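# Remove spent cartridge from sealant gun, both on table

## Task

Pull the used-up cartridge free of the sealant gun and set it down on the table; the gun must end up resting on the table by itself, not leaning on or lying over any other object. Then declare that the job is finished.

## Robot and tools

Robot: two arms, left_arm and right_arm, each with a two-finger parallel gripper and a wrist camera. Fixed cameras are cam_high and cam_low; wrist cameras are cam_left_wrist and cam_right_wrist (all 896x504).

Frames: the scene frame has its origin at table-top height, halfway between the nominal arm bases; +x points out over the table, +y toward left_arm, +z up. Arm names do not match image sides. left_arm's base sits near (+0.016, +0.278, +0.011) m and right_arm's near (-0.012, -0.279, +0.012) m. Reported end_effector_position (metres, the point between the finger pads just behind the tips) and end_effector_quat_wxyz are in the scene frame and may be off by a few cm. On each gripper, the fingers extend along its own +z and close along its own y. Offsets you send are measured along the gripper's Hand target axes, not the scene axes.

Row layout (shared by execute_actions and move): always 14 numbers, each in [-1, 1], even if one arm stays still: left dx, dy, dz, rx, ry, rz, opening, then right dx, dy, dz, rx, ry, rz, opening. The first six per arm are an offset from that arm's Hand target at the start of the action or call, not an absolute place. Scale: 1.0 = 0.6 m for dx/dy/dz and 180 degrees for rotation; rx, ry, rz form one rotation vector. Sending the same offset again moves further. Six zeros re-request the current Hand target (useful to re-command an arm or end a push). Opening is absolute: +1 fully open (~87 mm between pads), +0.5 ~69 mm, 0 ~43 mm, -0.5 ~18 mm, -1 closed. A 0 there is a real command, so to keep a gripper unchanged resend its present value (see Tool commands).

execute_actions(actions, cameras): actions is a list of actions; each action is a list of 1 to 15 rows, one per 1/30 s step, and a short list repeats its last row to fill 15 steps. Every row counts from the action's start pose. An empty actions list returns state and images. cameras: list of names, ["all"], [] for none; default is all for an empty list, otherwise none. An unknown name invalidates the call.

move(target, speed, blend, opening_speed, blocking, cameras): drives each gripper in a straight line toward its target. target is one 14-number row or a list of up to 15 rows, all offsets from the same starting Hand targets. speed: top path speed in m/s, 0.002 to 2.9 (default 0.25), rotation up to twice that in rad/s; one value or one per target. blend: corner-rounding radius in metres for lists; 0 means stop at each. opening_speed: rate on the -1..+1 scale per second, at least 0.2. blocking=false returns after ~0.5 s while the move continues. Whole move capped at 10 s. Paths ignore obstacles and the other arm; faster means more lag, overshoot and harder contact. Avoid routes near an arm's own base (go around). The result adds a move: line: done (within 10 mm and 2 degrees), off_target, moving, held, fault, plus limits such as paced (pose clipped) or held (steps withheld).

wait(seconds 0 to 10): lets time pass with last commands held; a running move continues. stop(): brakes a running move. zoom_image(camera, region=[x0,y0,x1,y1] pixels, at most 504x504): closer view of that camera's newest image. read_manual(section="licences"): licence text only. finished_scene(scene): ends the current scene (1 or 2) irreversibly; call it once the cartridge and gun are both lying on the table.

Results: Hand target is the last commanded pose after clipping; the next offsets start from it. The gripper often rests short of it; send the shortfall as a fresh offset. Orientation commands are clipped to within 40 degrees of the measured orientation each step. grip_measured is the finger reading on the command scale; to hold something, command roughly 0.04 below the reading at first contact. Joint torques, Joint velocities (omitted if all are noise) and step readings of position also appear. Friction and gravity can leave the hand low, short or tilted, especially when stretched out, so check position and orientation after moves.

Avoid: dropping parts or releasing them while moving, letting anything leave the table, fast impacts with the table or fixed things, arms touching or squeezing each other (can fail the scene), strain on wrist camera cables, and long holds, stretched poses or pushing against unreachable targets, which heat motors (MOTOR HOT at 75 °C, arm folds at 90 °C, collapses at 100 °C). Objects may occasionally get nudged by the scene.

Each tool is called after ">>>" as name(argument=value, ...) on one line, values as JSON.

## Session

>>> execute_actions(actions=[])

Scene clock: 0.00 s.
left_arm: end_effector_position=(+0.3795, +0.3536, +0.0358) grip_measured=+1.000 end_effector_quat_wxyz=(+0.520, -0.146, +0.828, +0.148) | right_arm: end_effector_position=(+0.3802, -0.2800, +0.0944) grip_measured=+1.000 end_effector_quat_wxyz=(+0.614, +0.003, +0.789, -0.013)
Joint positions: left_arm=[-0.012 1.609 0.39 0.757 -0.374 -0.077 1] | right_arm=[0.012 1.487 0.375 0.864 0.038 -0.009 1]
Joint velocities: within noise
Joint torques (N m): no reading
Heat: left arm: 28 °C; right arm: 24 °C.
Hand target: left_arm +0.3832, +0.3537, +0.0415; +0.528, -0.147, +0.823, +0.147 | right_arm +0.3818, -0.2800, +0.0978; +0.617, +0.003, +0.787, -0.013
Tool commands: left_gripper/opening=+1.0 right_gripper/opening=+1.0

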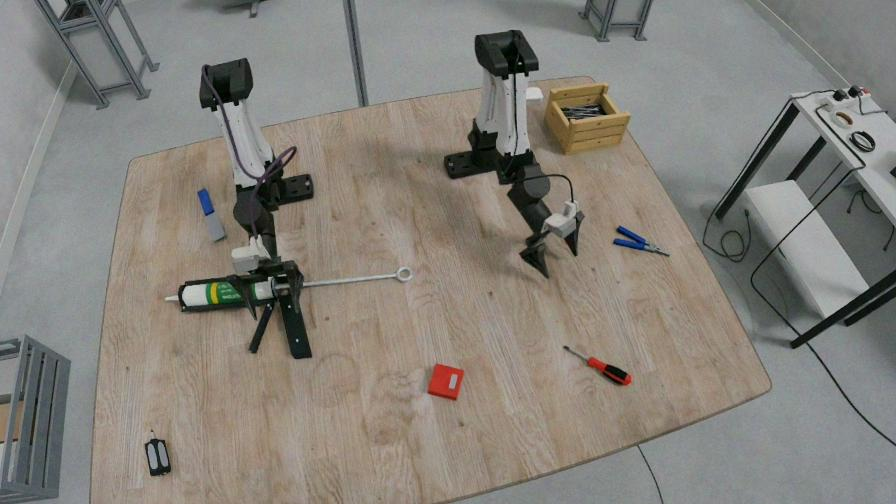

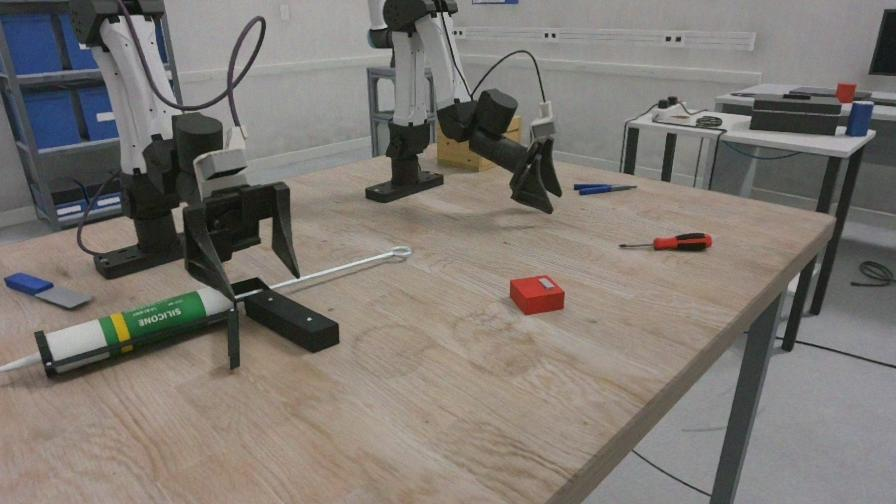

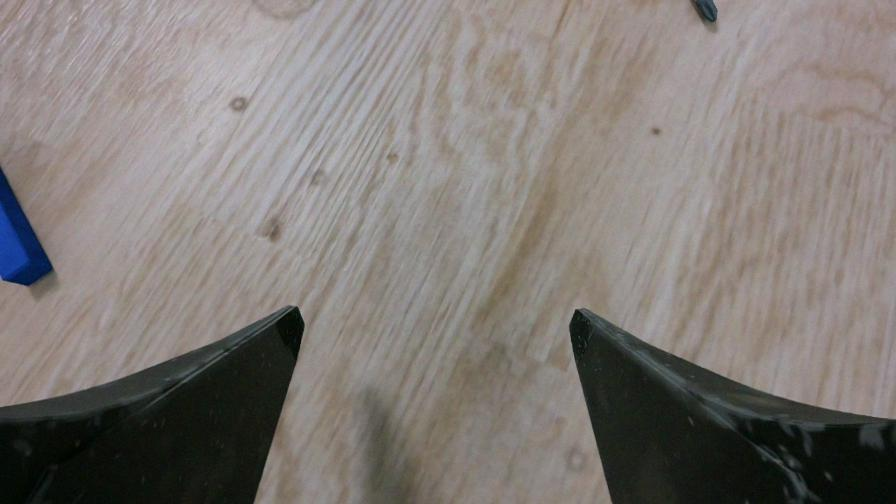

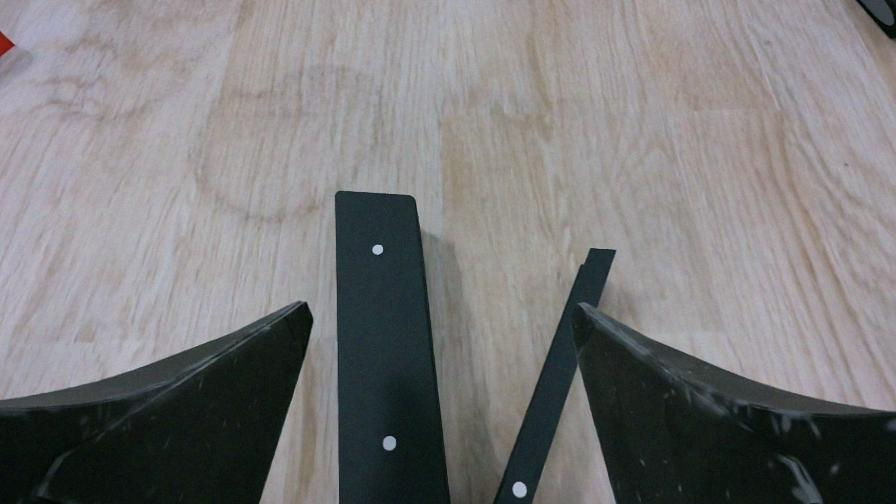

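>>> move(target=[[0,0,0,0,0,0,1,-0.292,0,-0.21,0,0.39,0,1]], cameras=["all"])

Scene clock: 8.37 s.
left_arm: end_effector_position=(+0.3795, +0.3536, +0.0358) grip_measured=+1.000 end_effector_quat_wxyz=(+0.520, -0.146, +0.828, +0.148) | right_arm: end_effector_position=(+0.3054, -0.2800, +0.2873) grip_measured=+1.000 end_effector_quat_wxyz=(+0.191, +0.005, +0.982, -0.016)
Joint positions: left_arm=[-0.012 1.609 0.39 0.757 -0.374 -0.077 1] | right_arm=[0.012 1.713 2.095 -1.57 0.038 0.018 1]
Joint torques (N m): left_arm=[-0.29 -6.54 4.41 1.76 -0.17 0.11] | right_arm=[0.64 -7.56 7.69 1.11 -0.2 0.09]
Heat: left arm: 28 °C; right arm: 24 °C.
Hand target: left_arm +0.3832, +0.3537, +0.0415; +0.528, -0.147, +0.823, +0.147 | right_arm +0.3011, -0.2749, +0.2980; +0.053, +0.010, +0.999, -0.009
Off the commanded pose: left_arm 0.007 m, 1 deg | right_arm 0.013 m, 16 deg.
joint sent to its limit (right arm) — joint 4 (wrist pitch), lower limit. The joint targets are off in orientation, not in position.
move: off_target (right_arm)
camera_calibration:
cam_right_wrist: T_world_to_cam=[[-0.0228973, -0.999659, 0.0125462, -0.279325], [-0.895264, 0.0260882, 0.444772, 0.177915], [-0.444947, -0.00104811, -0.895556, 0.539163], [0, 0, 0, 1]] pos_world=[0.392784, -0.283306, 0.407223]

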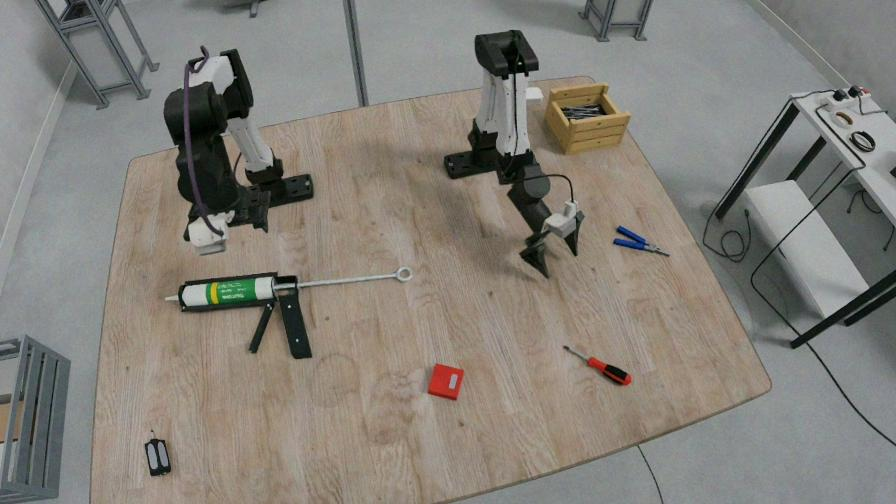

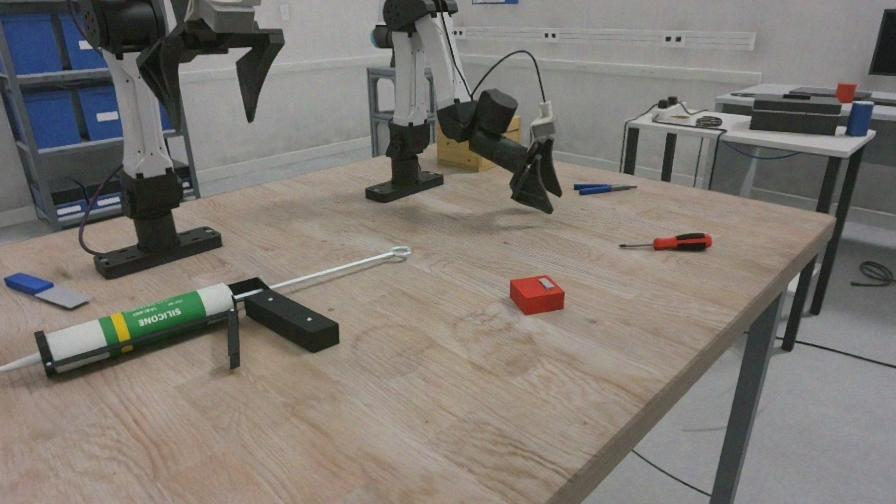

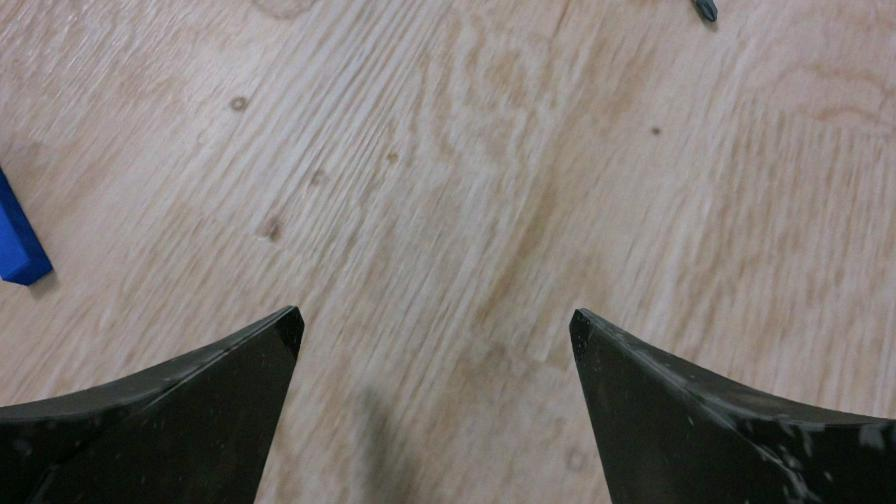

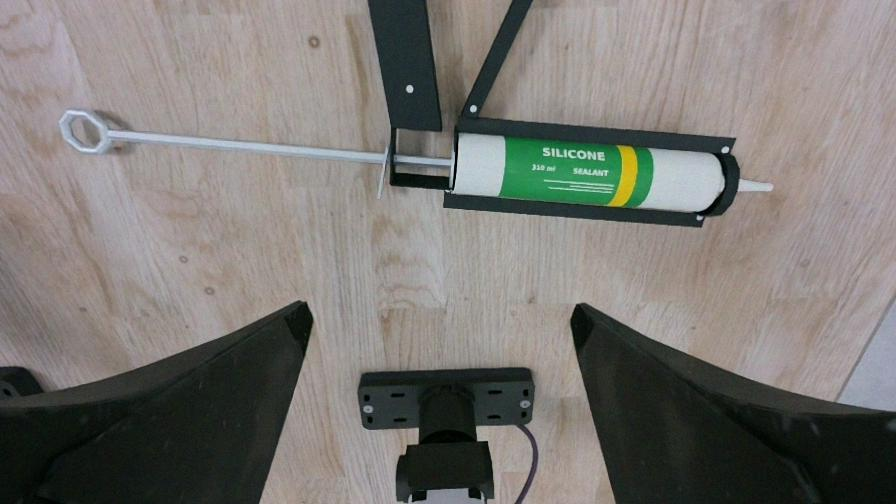

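>>> zoom_image(camera="cam_right_wrist", region=[360, 80, 560, 230])

>>> zoom_image(camera="cam_low", region=[0, 230, 430, 400])

>>> zoom_image(camera="cam_right_wrist", region=[640, 110, 800, 240])

Scaled by 2.520 from the camera's 896x504 image, which has a finer 1280x720 frame.

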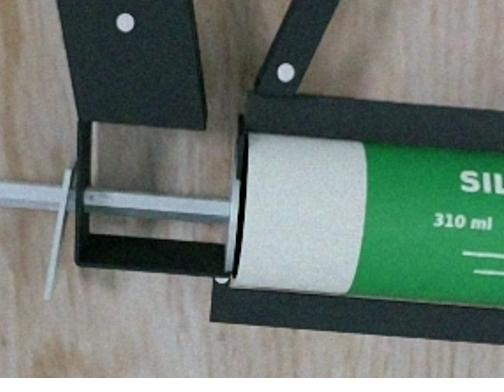

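Scaled by 1.172 from the camera's 896x504 image, which has a finer 1280x720 frame.

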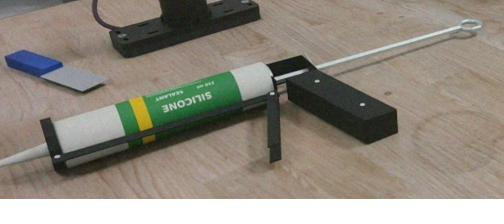

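Scaled by 3.150 from the camera's 896x504 image, which has a finer 1280x720 frame.

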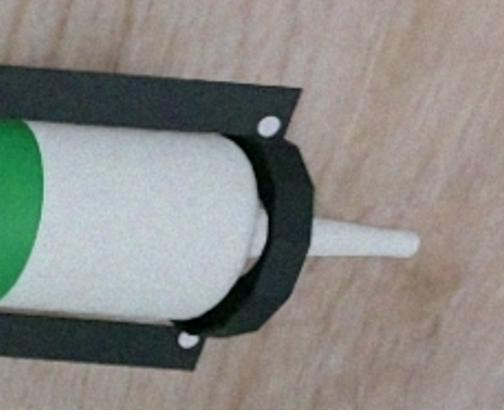

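>>> move(target=[0.012,-0.532,-0.386,0.387,0.193,0.561,0,-0.09,0.05,0.307,0,0,-0.039,0.35], cameras=["all"], speed=0.35)

Scene clock: 47.13 s.
left_arm: end_effector_position=(+0.3171, -0.0275, +0.1009) grip_measured=+0.000 end_effector_quat_wxyz=(+0.005, +0.739, +0.673, +0.007) | right_arm: end_effector_position=(+0.3679, -0.2543, +0.1199) grip_measured=+0.350 end_effector_quat_wxyz=(+0.044, -0.041, +0.998, -0.017)
Joint positions: left_arm=[-0.92 2.349 2.258 -1.471 -0.015 0.794 0.5] | right_arm=[0.08 2.078 1.898 -1.304 0.038 -0.002 0.675]
Joint torques (N m): left_arm=[-0.47 -11.58 7.05 0.22 0.18 0.21] | right_arm=[0.51 -7.98 8.51 0.74 -0.19 -0.1]
Heat: left arm: 30 °C; right arm: 28 °C.
Hand target: left_arm +0.3159, -0.0305, +0.0997; +0.000, +0.743, +0.670, +0.001 | right_arm +0.3748, -0.2495, +0.1198; +0.052, -0.051, +0.997, -0.012
Off the commanded pose: left_arm 0.003 m, 1 deg | right_arm 0.008 m, 2 deg.
move: done
camera_calibration:
cam_left_wrist: T_world_to_cam=[[-0.996875, 0.0762942, -0.0204875, 0.31609], [0.0343498, 0.652177, 0.757288, -0.0479687], [0.0711381, 0.754217, -0.65276, 0.207852], [0, 0, 0, 1]] pos_world=[0.301964, -0.149597, 0.17848]
cam_right_wrist: T_world_to_cam=[[0.070012, -0.997239, 0.0247327, -0.285091], [-0.726178, -0.0339517, 0.686668, 0.201067], [-0.683933, -0.0660354, -0.72655, 0.468199], [0, 0, 0, 1]] pos_world=[0.486187, -0.246559, 0.209155]

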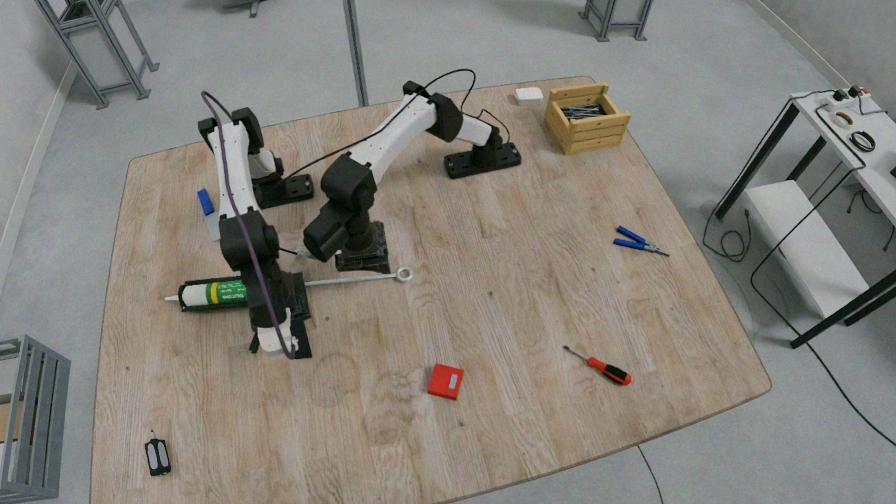

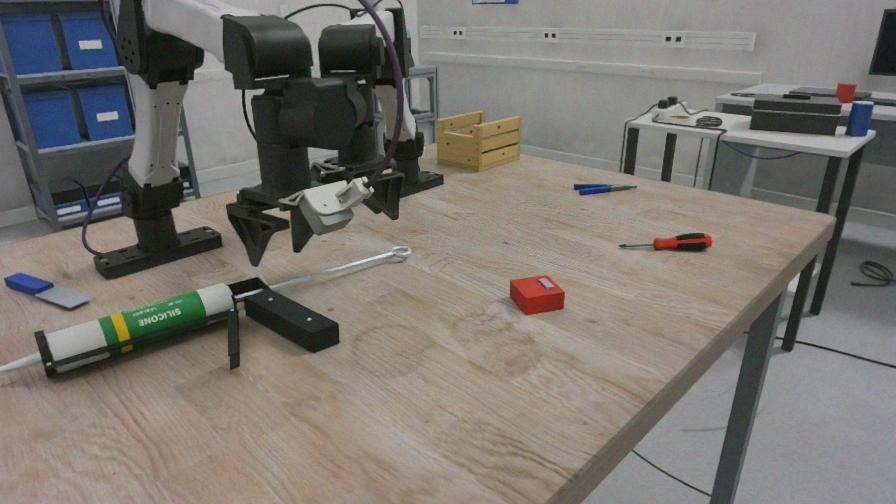

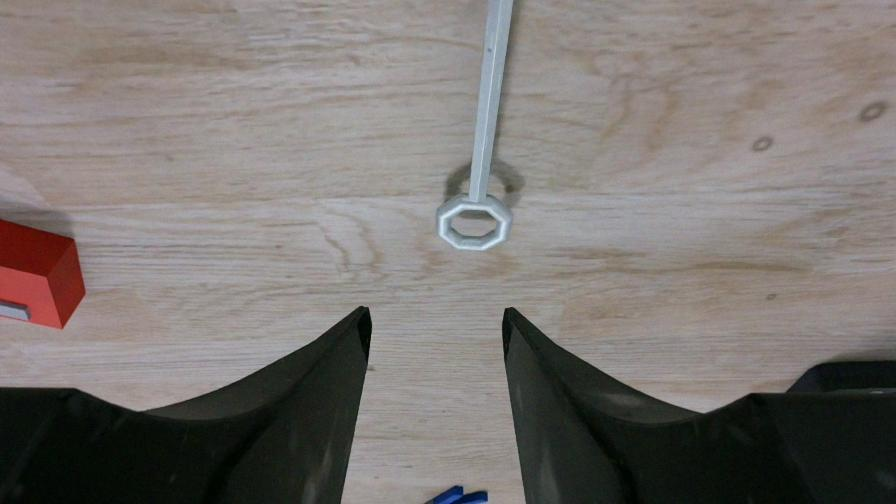

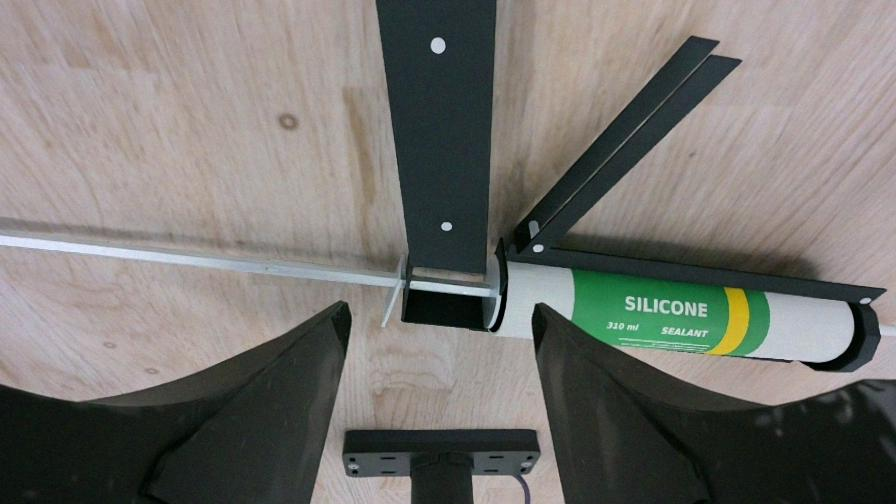

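>>> move(target=[-0.009,-0.019,0.123,0,0,0,0.3,0.01,-0.01,0.15,0,0,0,0.6], cameras=["all"], speed=0.15)

Scene clock: 56.97 s.
left_arm: end_effector_position=(+0.3067, -0.0303, +0.0282) grip_measured=+0.300 end_effector_quat_wxyz=(-0.006, +0.743, +0.669, +0.007) | right_arm: end_effector_position=(+0.3788, -0.2557, +0.0355) grip_measured=+0.600 end_effector_quat_wxyz=(+0.056, -0.049, +0.997, -0.018)
Joint positions: left_arm=[-0.941 2.349 1.966 -1.2 -0.014 0.784 0.65] | right_arm=[0.076 2.132 1.645 -0.974 0.038 -0.023 0.8]
Joint torques (N m): left_arm=[-0.9 -13.5 3.62 0.53 0.12 0.06] | right_arm=[-0.65 -8.65 5.63 0.75 -0.25 -0.15]
Heat: left arm: 30 °C; right arm: 29 °C.
Hand target: left_arm +0.3040, -0.0346, +0.0259; +0.000, +0.743, +0.670, +0.001 | right_arm +0.3789, -0.2577, +0.0300; +0.052, -0.051, +0.997, -0.012
Off the commanded pose: left_arm 0.006 m, 1 deg | right_arm 0.006 m, 1 deg.
move: done
camera_calibration:
cam_left_wrist: T_world_to_cam=[[-0.996121, 0.0878285, -0.00544459, 0.304217], [0.0522588, 0.640213, 0.766418, 0.00314988], [0.070799, 0.76316, -0.642319, 0.163259], [0, 0, 0, 1]] pos_world=[0.291313, -0.153328, 0.104107]
cam_right_wrist: T_world_to_cam=[[0.0859968, -0.995938, 0.0266668, -0.290994], [-0.740603, -0.0459997, 0.670367, 0.269947], [-0.666418, -0.077399, -0.74155, 0.405227], [0, 0, 0, 1]] pos_world=[0.494999, -0.246031, 0.127293]

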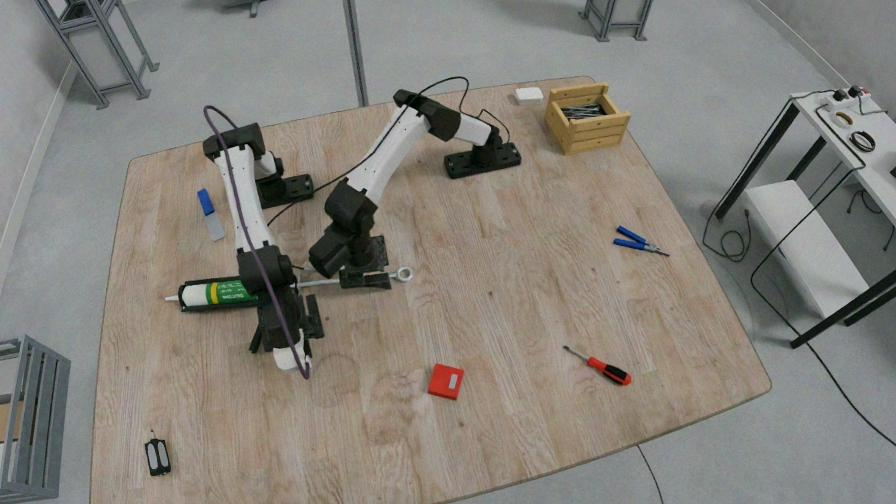

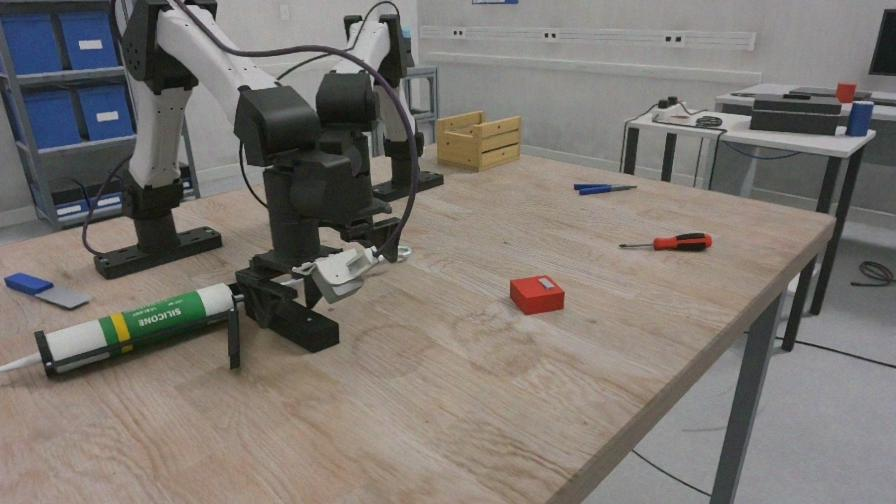

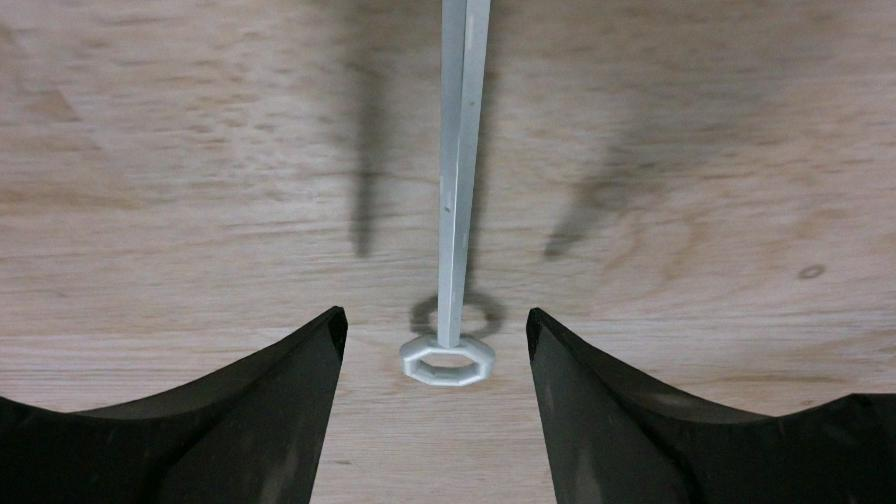

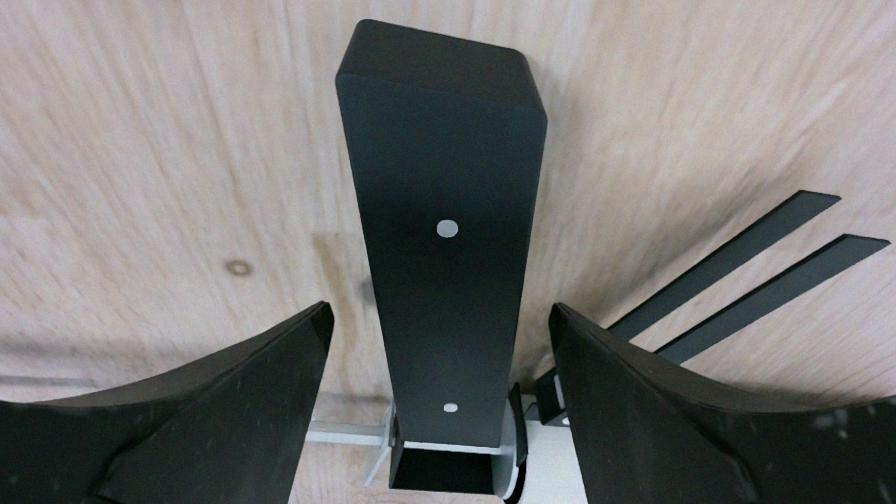

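>>> move(target=[0,0,0,0,0,0,-1,0,0,0,0,0,0,-0.3], opening_speed=1.5)

Scene clock: 60.40 s.
left_arm: end_effector_position=(+0.3053, -0.0310, +0.0280) grip_measured=-0.973 end_effector_quat_wxyz=(-0.006, +0.742, +0.670, +0.004) | right_arm: end_effector_position=(+0.3795, -0.2568, +0.0355) grip_measured=-0.067 end_effector_quat_wxyz=(+0.057, -0.049, +0.997, -0.018)
Joint positions: left_arm=[-0.942 2.349 1.966 -1.201 -0.008 0.78 0.013] | right_arm=[0.073 2.132 1.645 -0.971 0.038 -0.024 0.466]
Joint torques (N m): left_arm=[-0.75 -13.55 3.79 0.59 0.11 0.07] | right_arm=[-0.62 -8.64 5.91 0.76 -0.24 -0.09]
Heat: left arm: 31 °C; right arm: 29 °C.
Hand target: left_arm +0.3040, -0.0346, +0.0259; +0.000, +0.743, +0.670, +0.001 | right_arm +0.3789, -0.2578, +0.0300; +0.052, -0.051, +0.997, -0.012
Off the commanded pose: left_arm 0.004 m, 1 deg | right_arm 0.006 m, 1 deg.
move: done

>>> wait(seconds=0, cameras=["cam_left_wrist"])

Scene clock: 62.57 s.
left_arm: end_effector_position=(+0.3053, -0.0310, +0.0280) grip_measured=-0.973 end_effector_quat_wxyz=(-0.006, +0.742, +0.670, +0.004) | right_arm: end_effector_position=(+0.3795, -0.2568, +0.0355) grip_measured=-0.067 end_effector_quat_wxyz=(+0.057, -0.049, +0.997, -0.018)
Joint positions: left_arm=[-0.942 2.349 1.966 -1.201 -0.008 0.78 0.013] | right_arm=[0.073 2.132 1.645 -0.971 0.038 -0.024 0.466]
Joint torques (N m): left_arm=[-0.7 -13.44 3.58 0.61 0.06 0.05] | right_arm=[-0.68 -8.51 5.87 0.81 -0.17 -0.05]
Heat: left arm: 32 °C; right arm: 29 °C.
Hand target: left_arm +0.3040, -0.0346, +0.0259; +0.000, +0.743, +0.670, +0.001 | right_arm +0.3789, -0.2578, +0.0300; +0.052, -0.051, +0.997, -0.012
Tool commands: left_gripper/opening=-1.0 right_gripper/opening=-0.3
Off the commanded pose: left_arm 0.004 m, 1 deg | right_arm 0.006 m, 1 deg.
camera_calibration:
cam_left_wrist: T_world_to_cam=[[-0.996436, 0.0843471, -0.000252975, 0.302691], [0.0542386, 0.64304, 0.763909, 0.00338105], [0.0645963, 0.761173, -0.645323, 0.165817], [0, 0, 0, 1]] pos_world=[0.290718, -0.153921, 0.1045]
Images, in order (width x height): cam_left_wrist 896x504.

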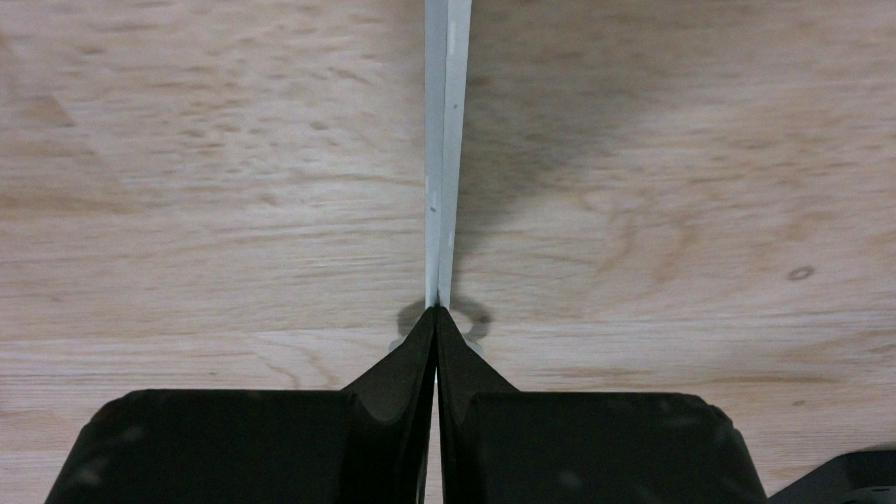

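>>> move(target=[[0,0,0,0,0,0,-0.5,0,0,0,0,0,0,-0.3],[0.003,0.003,0.023,0,0,0,-0.5,0,0,0,0,0,0,-0.3],[0.003,0.003,0.023,0,0,0,-1,0,0,0,0,0,0,-0.3]], speed=0.06, cameras=["cam_left_wrist"])

Scene clock: 66.53 s.
left_arm: end_effector_position=(+0.3052, -0.0316, +0.0177) grip_measured=-0.744 end_effector_quat_wxyz=(-0.002, +0.743, +0.670, +0.003) | right_arm: end_effector_position=(+0.3800, -0.2571, +0.0354) grip_measured=-0.067 end_effector_quat_wxyz=(+0.058, -0.048, +0.997, -0.018)
Joint positions: left_arm=[-0.943 2.349 1.926 -1.152 -0.006 0.781 0.128] | right_arm=[0.072 2.132 1.645 -0.969 0.038 -0.024 0.466]
Joint torques (N m): left_arm=[-0.21 -12.49 4.1 0.6 0.07 0.1] | right_arm=[-0.54 -8.57 6.06 0.82 -0.25 -0.13]
Heat: left arm: 33 °C; right arm: 30 °C.
Hand target: left_arm +0.3059, -0.0330, +0.0121; +0.000, +0.743, +0.670, +0.001 | right_arm +0.3789, -0.2578, +0.0300; +0.052, -0.051, +0.997, -0.012
Off the commanded pose: left_arm 0.006 m, 0 deg | right_arm 0.006 m, 1 deg.
move: done
camera_calibration:
cam_left_wrist: T_world_to_cam=[[-0.996267, 0.0862014, -0.00466746, 0.302741], [0.0525424, 0.648379, 0.759502, 0.0124044], [0.0684964, 0.756421, -0.650488, 0.158335], [0, 0, 0, 1]] pos_world=[0.290114, -0.153907, 0.0949866]
Images, in order (width x height): cam_left_wrist 896x504.

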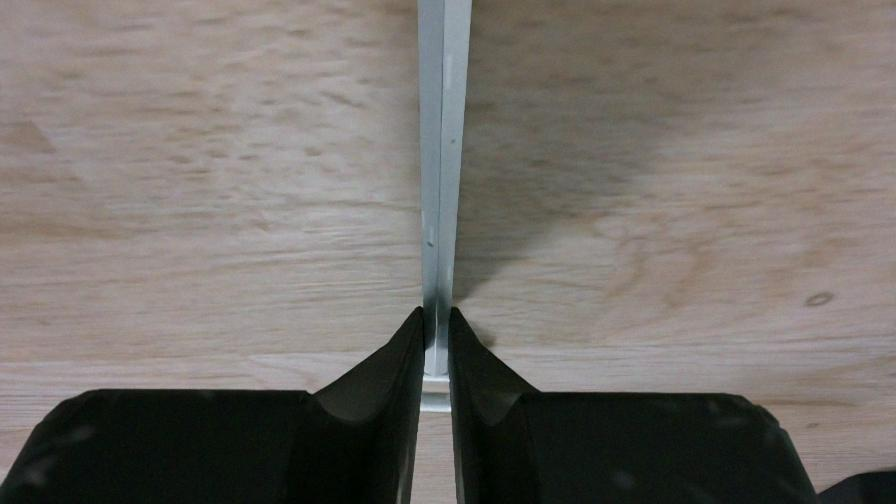

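>>> move(target=[0.065,0,0,0,0,0,-1,0,0,0,0,0,0,-0.3], speed=0.06, cameras=["cam_left_wrist","cam_right_wrist","cam_low"])

Scene clock: 69.53 s.
left_arm: end_effector_position=(+0.3076, -0.0257, +0.0111) grip_measured=-0.744 end_effector_quat_wxyz=(+0.032, +0.751, +0.659, -0.022) | right_arm: end_effector_position=(+0.3802, -0.2567, +0.0354) grip_measured=-0.068 end_effector_quat_wxyz=(+0.058, -0.045, +0.997, -0.017)
Joint positions: left_arm=[-0.913 2.262 1.761 -1.005 0.042 0.836 0.128] | right_arm=[0.072 2.132 1.645 -0.968 0.037 -0.018 0.466]
Joint velocities: left_arm=[0.007 -0.002 -0.002 -0.007 -0.183 0.066 -0.006] | right_arm=[within noise]
Joint torques (N m): left_arm=[3.07 -14.01 2.24 0.05 -0.4 0.15] | right_arm=[-0.43 -8.5 5.83 0.85 -0.24 -0.21]
Heat: left arm: 34 °C; right arm: 31 °C.
Hand target: left_arm +0.3099, +0.0059, +0.0120; +0.000, +0.743, +0.670, +0.001 | right_arm +0.3789, -0.2577, +0.0300; +0.052, -0.051, +0.997, -0.012
Off the commanded pose: left_arm 0.032 m, 5 deg | right_arm 0.006 m, 1 deg.
move: off_target (left_arm)
camera_calibration:
cam_left_wrist: T_world_to_cam=[[-0.993513, 0.111576, -0.0219505, 0.304626], [0.0640225, 0.708369, 0.702933, 0.0121089], [0.0939795, 0.696968, -0.710917, 0.140729], [0, 0, 0, 1]] pos_world=[0.288649, -0.14065, 0.0982219]
cam_right_wrist: T_world_to_cam=[[0.0777246, -0.99666, 0.0250585, -0.289172], [-0.744532, -0.0413097, 0.666308, 0.273794], [-0.663047, -0.0704454, -0.745256, 0.406682], [0, 0, 0, 1]] pos_world=[0.495974, -0.248247, 0.127898]
Images, in order (width x height): cam_low 896x504, cam_left_wrist 896x504, cam_right_wrist 896x504.

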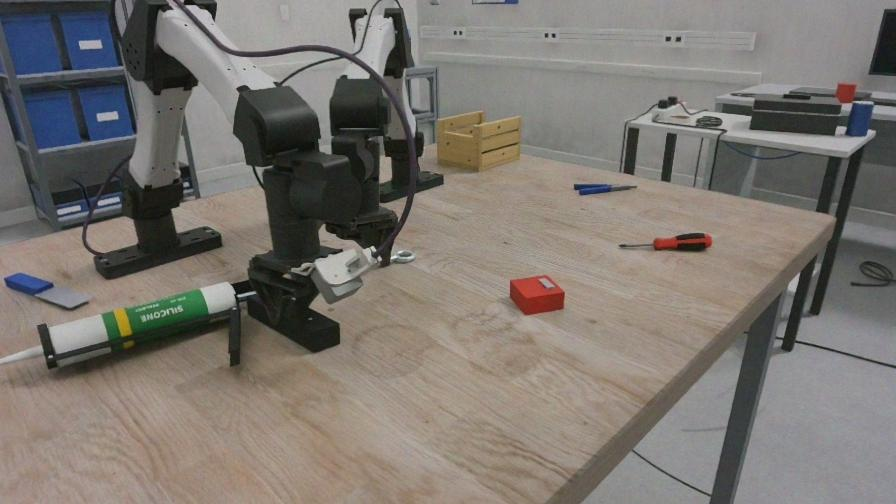

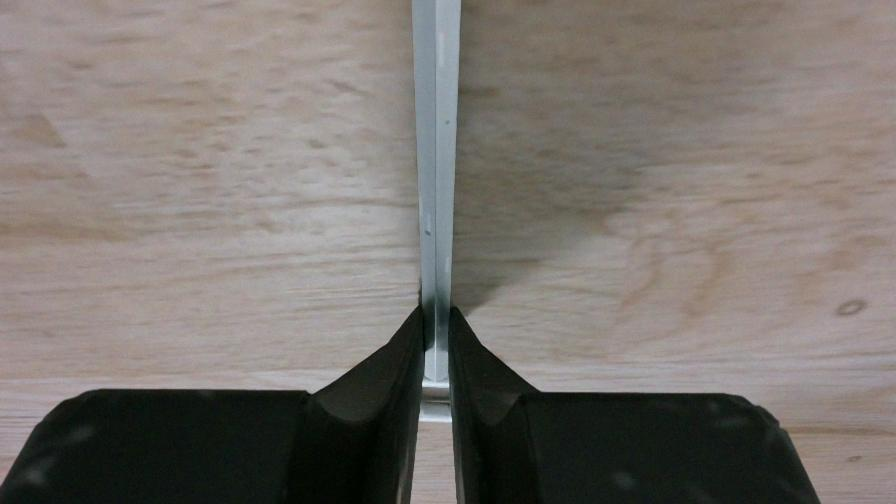

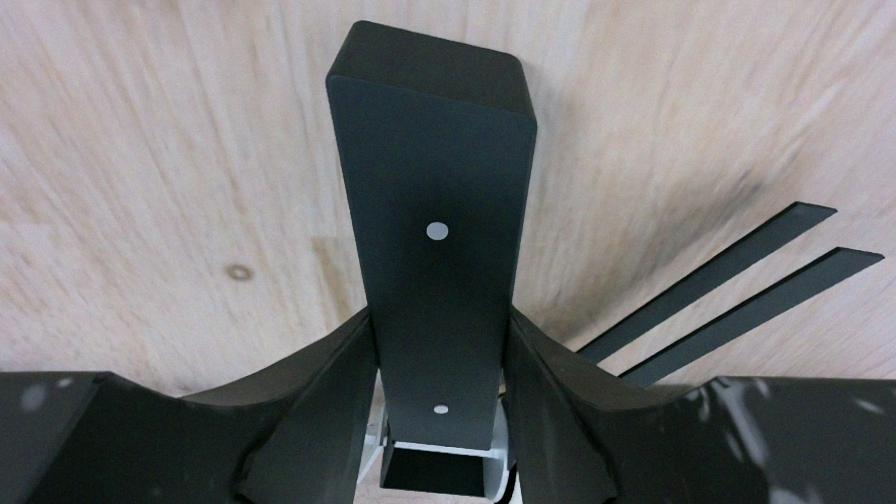

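>>> move(target=[[-0.05,0,0,0,0,0,-1,0,0,0,0,0,0,0.6],[-0.05,0,0,0,0,0,-1,0.108,0.015,-0.162,0,0,0,0.6]], speed=0.25, cameras=["cam_right_wrist","cam_low"])

>>> zoom_image(camera="cam_right_wrist", region=[300, 180, 650, 380])

>>> zoom_image(camera="cam_low", region=[180, 230, 430, 380])

Scene clock: 80.70 s.
left_arm: end_effector_position=(+0.3021, -0.0221, +0.0140) grip_measured=-0.744 end_effector_quat_wxyz=(-0.002, +0.750, +0.661, -0.006) | right_arm: end_effector_position=(+0.3259, -0.2566, +0.1158) grip_measured=+0.600 end_effector_quat_wxyz=(+0.086, -0.048, +0.995, -0.014)
Joint positions: left_arm=[-0.929 2.306 1.839 -1.106 0.012 0.819 0.128] | right_arm=[0.083 1.819 1.527 -1.107 0.035 -0.014 0.8]
Joint torques (N m): left_arm=[-0.32 -10.82 6.99 0.36 -0.1 -0.17] | right_arm=[0.92 -8.66 5.97 -0.06 -0.19 0]
Heat: left arm: 36 °C; right arm: 32 °C.
Hand target: left_arm +0.3068, -0.0241, +0.0120; +0.000, +0.743, +0.670, +0.001 | right_arm +0.3036, -0.2536, +0.1197; +0.052, -0.051, +0.997, -0.012
Off the commanded pose: left_arm 0.005 m, 2 deg | right_arm 0.023 m, 4 deg.
move: off_target (right_arm)
camera_calibration:
cam_right_wrist: T_world_to_cam=[[0.0829361, -0.996314, 0.0218987, -0.288115], [-0.779744, -0.0511928, 0.624002, 0.193685], [-0.620581, -0.0688277, -0.781116, 0.42122], [0, 0, 0, 1]] pos_world=[0.436321, -0.248146, 0.214471]
Images, in order (width x height): cam_low 896x504, cam_right_wrist 896x504.

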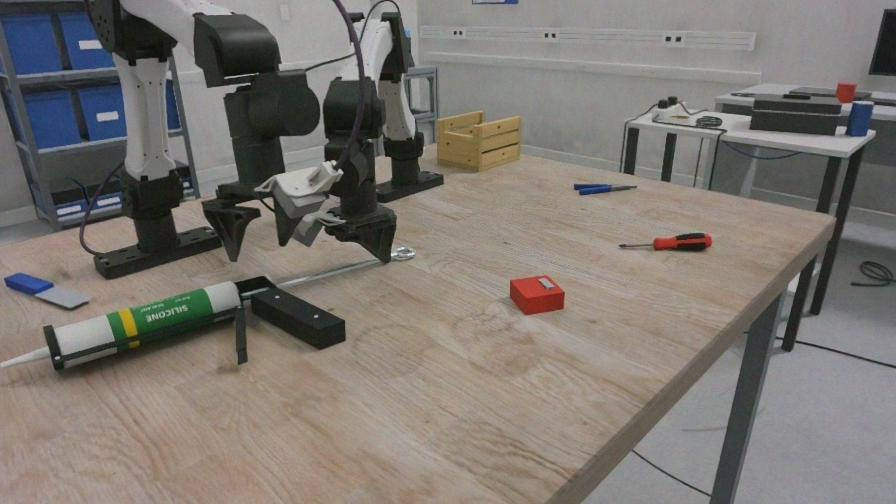

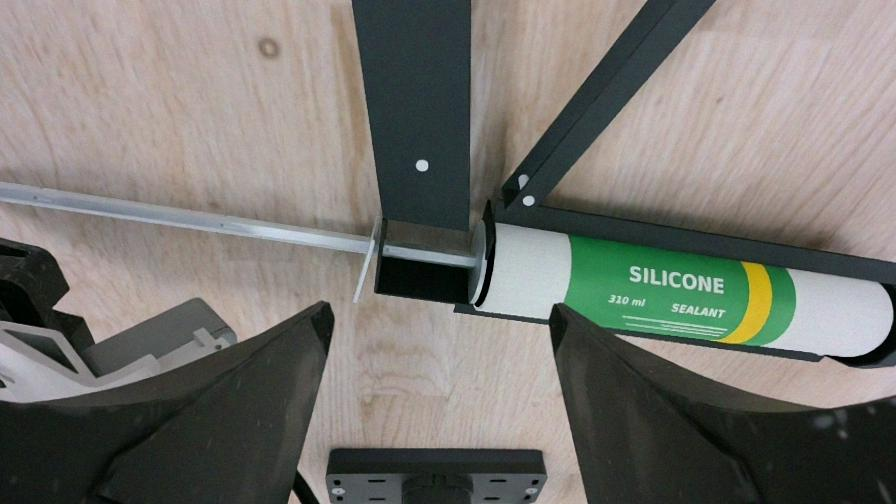

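Scaled by 1.440 from the camera's 896x504 image, which has a finer 1280x720 frame.

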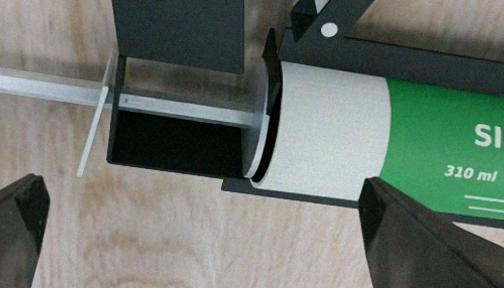

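Scaled by 2.016 from the camera's 896x504 image, which has a finer 1280x720 frame.

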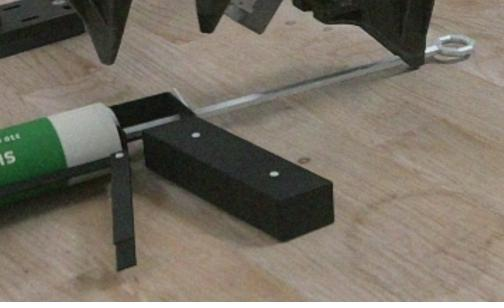

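>>> move(target=[[0,0,0,0,0,0,-0.4,0,0,0,0,0,0,0.6],[0,0,-0.007,0,-0.18,0,-0.4,0.054,0.038,0.01,0,0,0,0.12],[0,0,-0.007,0,-0.18,0,-1,0.054,0.038,0.01,0,0,0,0.12]], speed=0.25, cameras=["all"])

>>> zoom_image(camera="cam_right_wrist", region=[300, 130, 650, 330])

Scene clock: 98.43 s.
left_arm: end_effector_position=(+0.3065, -0.0219, +0.0123) grip_measured=-0.743 end_effector_quat_wxyz=(+0.175, +0.716, +0.645, -0.202) | right_arm: end_effector_position=(+0.2733, -0.2362, +0.1041) grip_measured=+0.120 end_effector_quat_wxyz=(+0.045, -0.055, +0.997, -0.012)
Joint positions: left_arm=[-0.741 2.024 1.343 -0.579 0.449 0.911 0.129] | right_arm=[0.159 1.714 1.351 -1.121 0.034 0.05 0.56]
Joint torques (N m): left_arm=[-0.03 -12.21 3.37 1.04 0.42 0.04] | right_arm=[0.49 -8.65 5.53 0.59 -0.11 0.14]
Heat: left arm: 36 °C; right arm: 32 °C.
Hand target: left_arm +0.3069, -0.0242, +0.0163; +0.187, +0.713, +0.643, -0.207 | right_arm +0.2699, -0.2345, +0.1098; +0.052, -0.051, +0.997, -0.012
Off the commanded pose: left_arm 0.005 m, 2 deg | right_arm 0.007 m, 1 deg.
move: done
camera_calibration:
cam_left_wrist: T_world_to_cam=[[-0.995806, 0.0900356, 0.0162592, 0.302817], [0.090632, 0.946439, 0.309903, 0.0105331], [0.012514, 0.310077, -0.950629, 0.158419], [0, 0, 0, 1]] pos_world=[0.29861, -0.0863554, 0.14241]
cam_right_wrist: T_world_to_cam=[[0.0975447, -0.995103, 0.0159653, -0.266186], [-0.724693, -0.0600245, 0.686452, 0.137399], [-0.682133, -0.0785297, -0.727, 0.389825], [0, 0, 0, 1]] pos_world=[0.39145, -0.226022, 0.193335]

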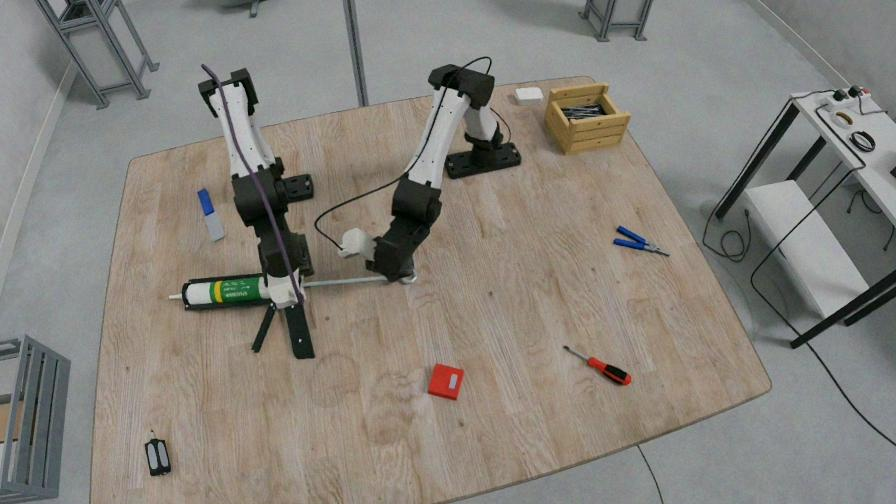

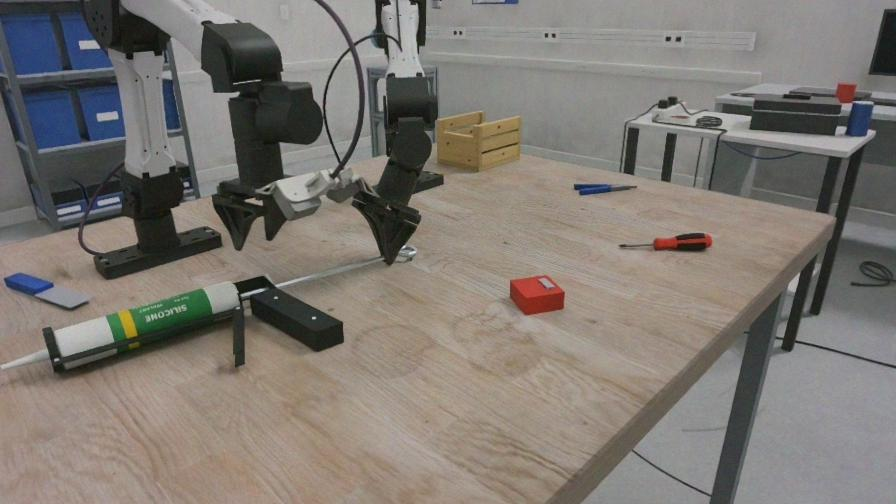

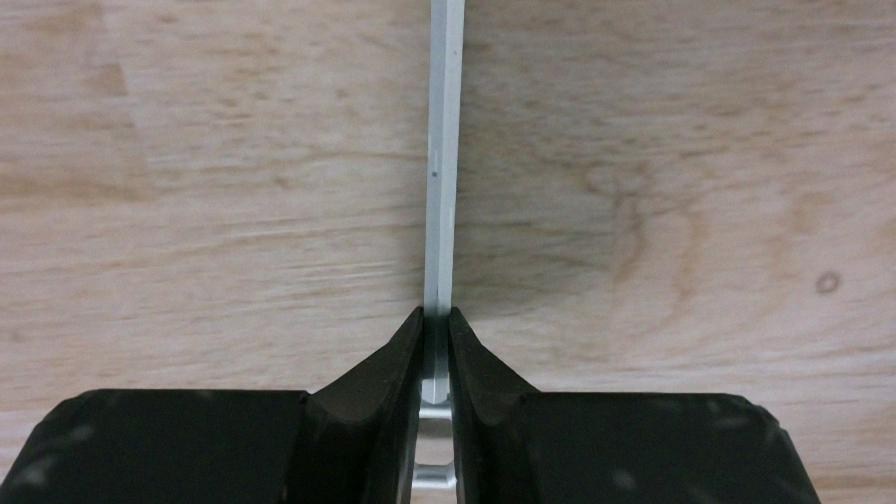

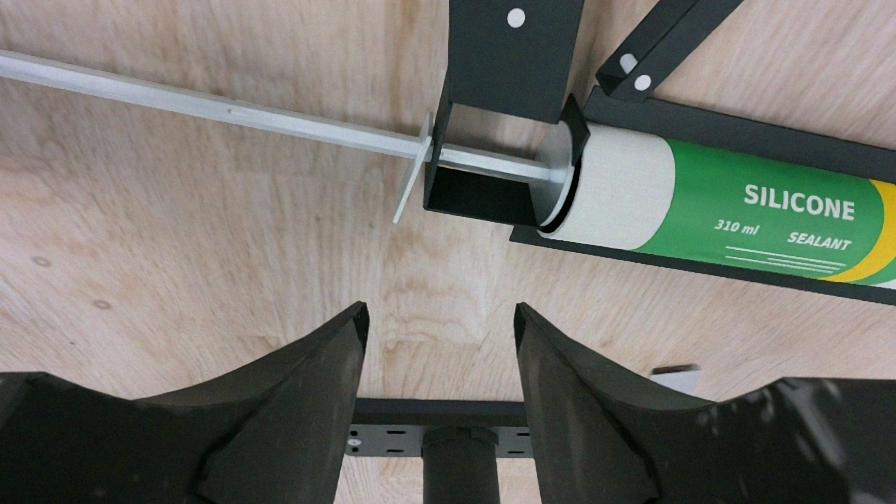

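Scaled by 1.440 from the camera's 896x504 image, which has a finer 1280x720 frame.

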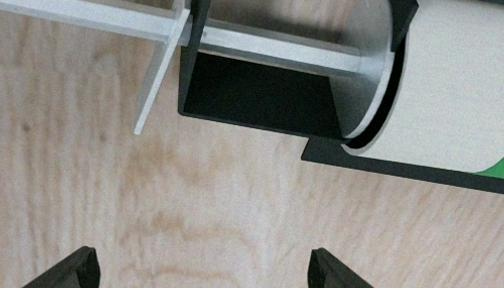

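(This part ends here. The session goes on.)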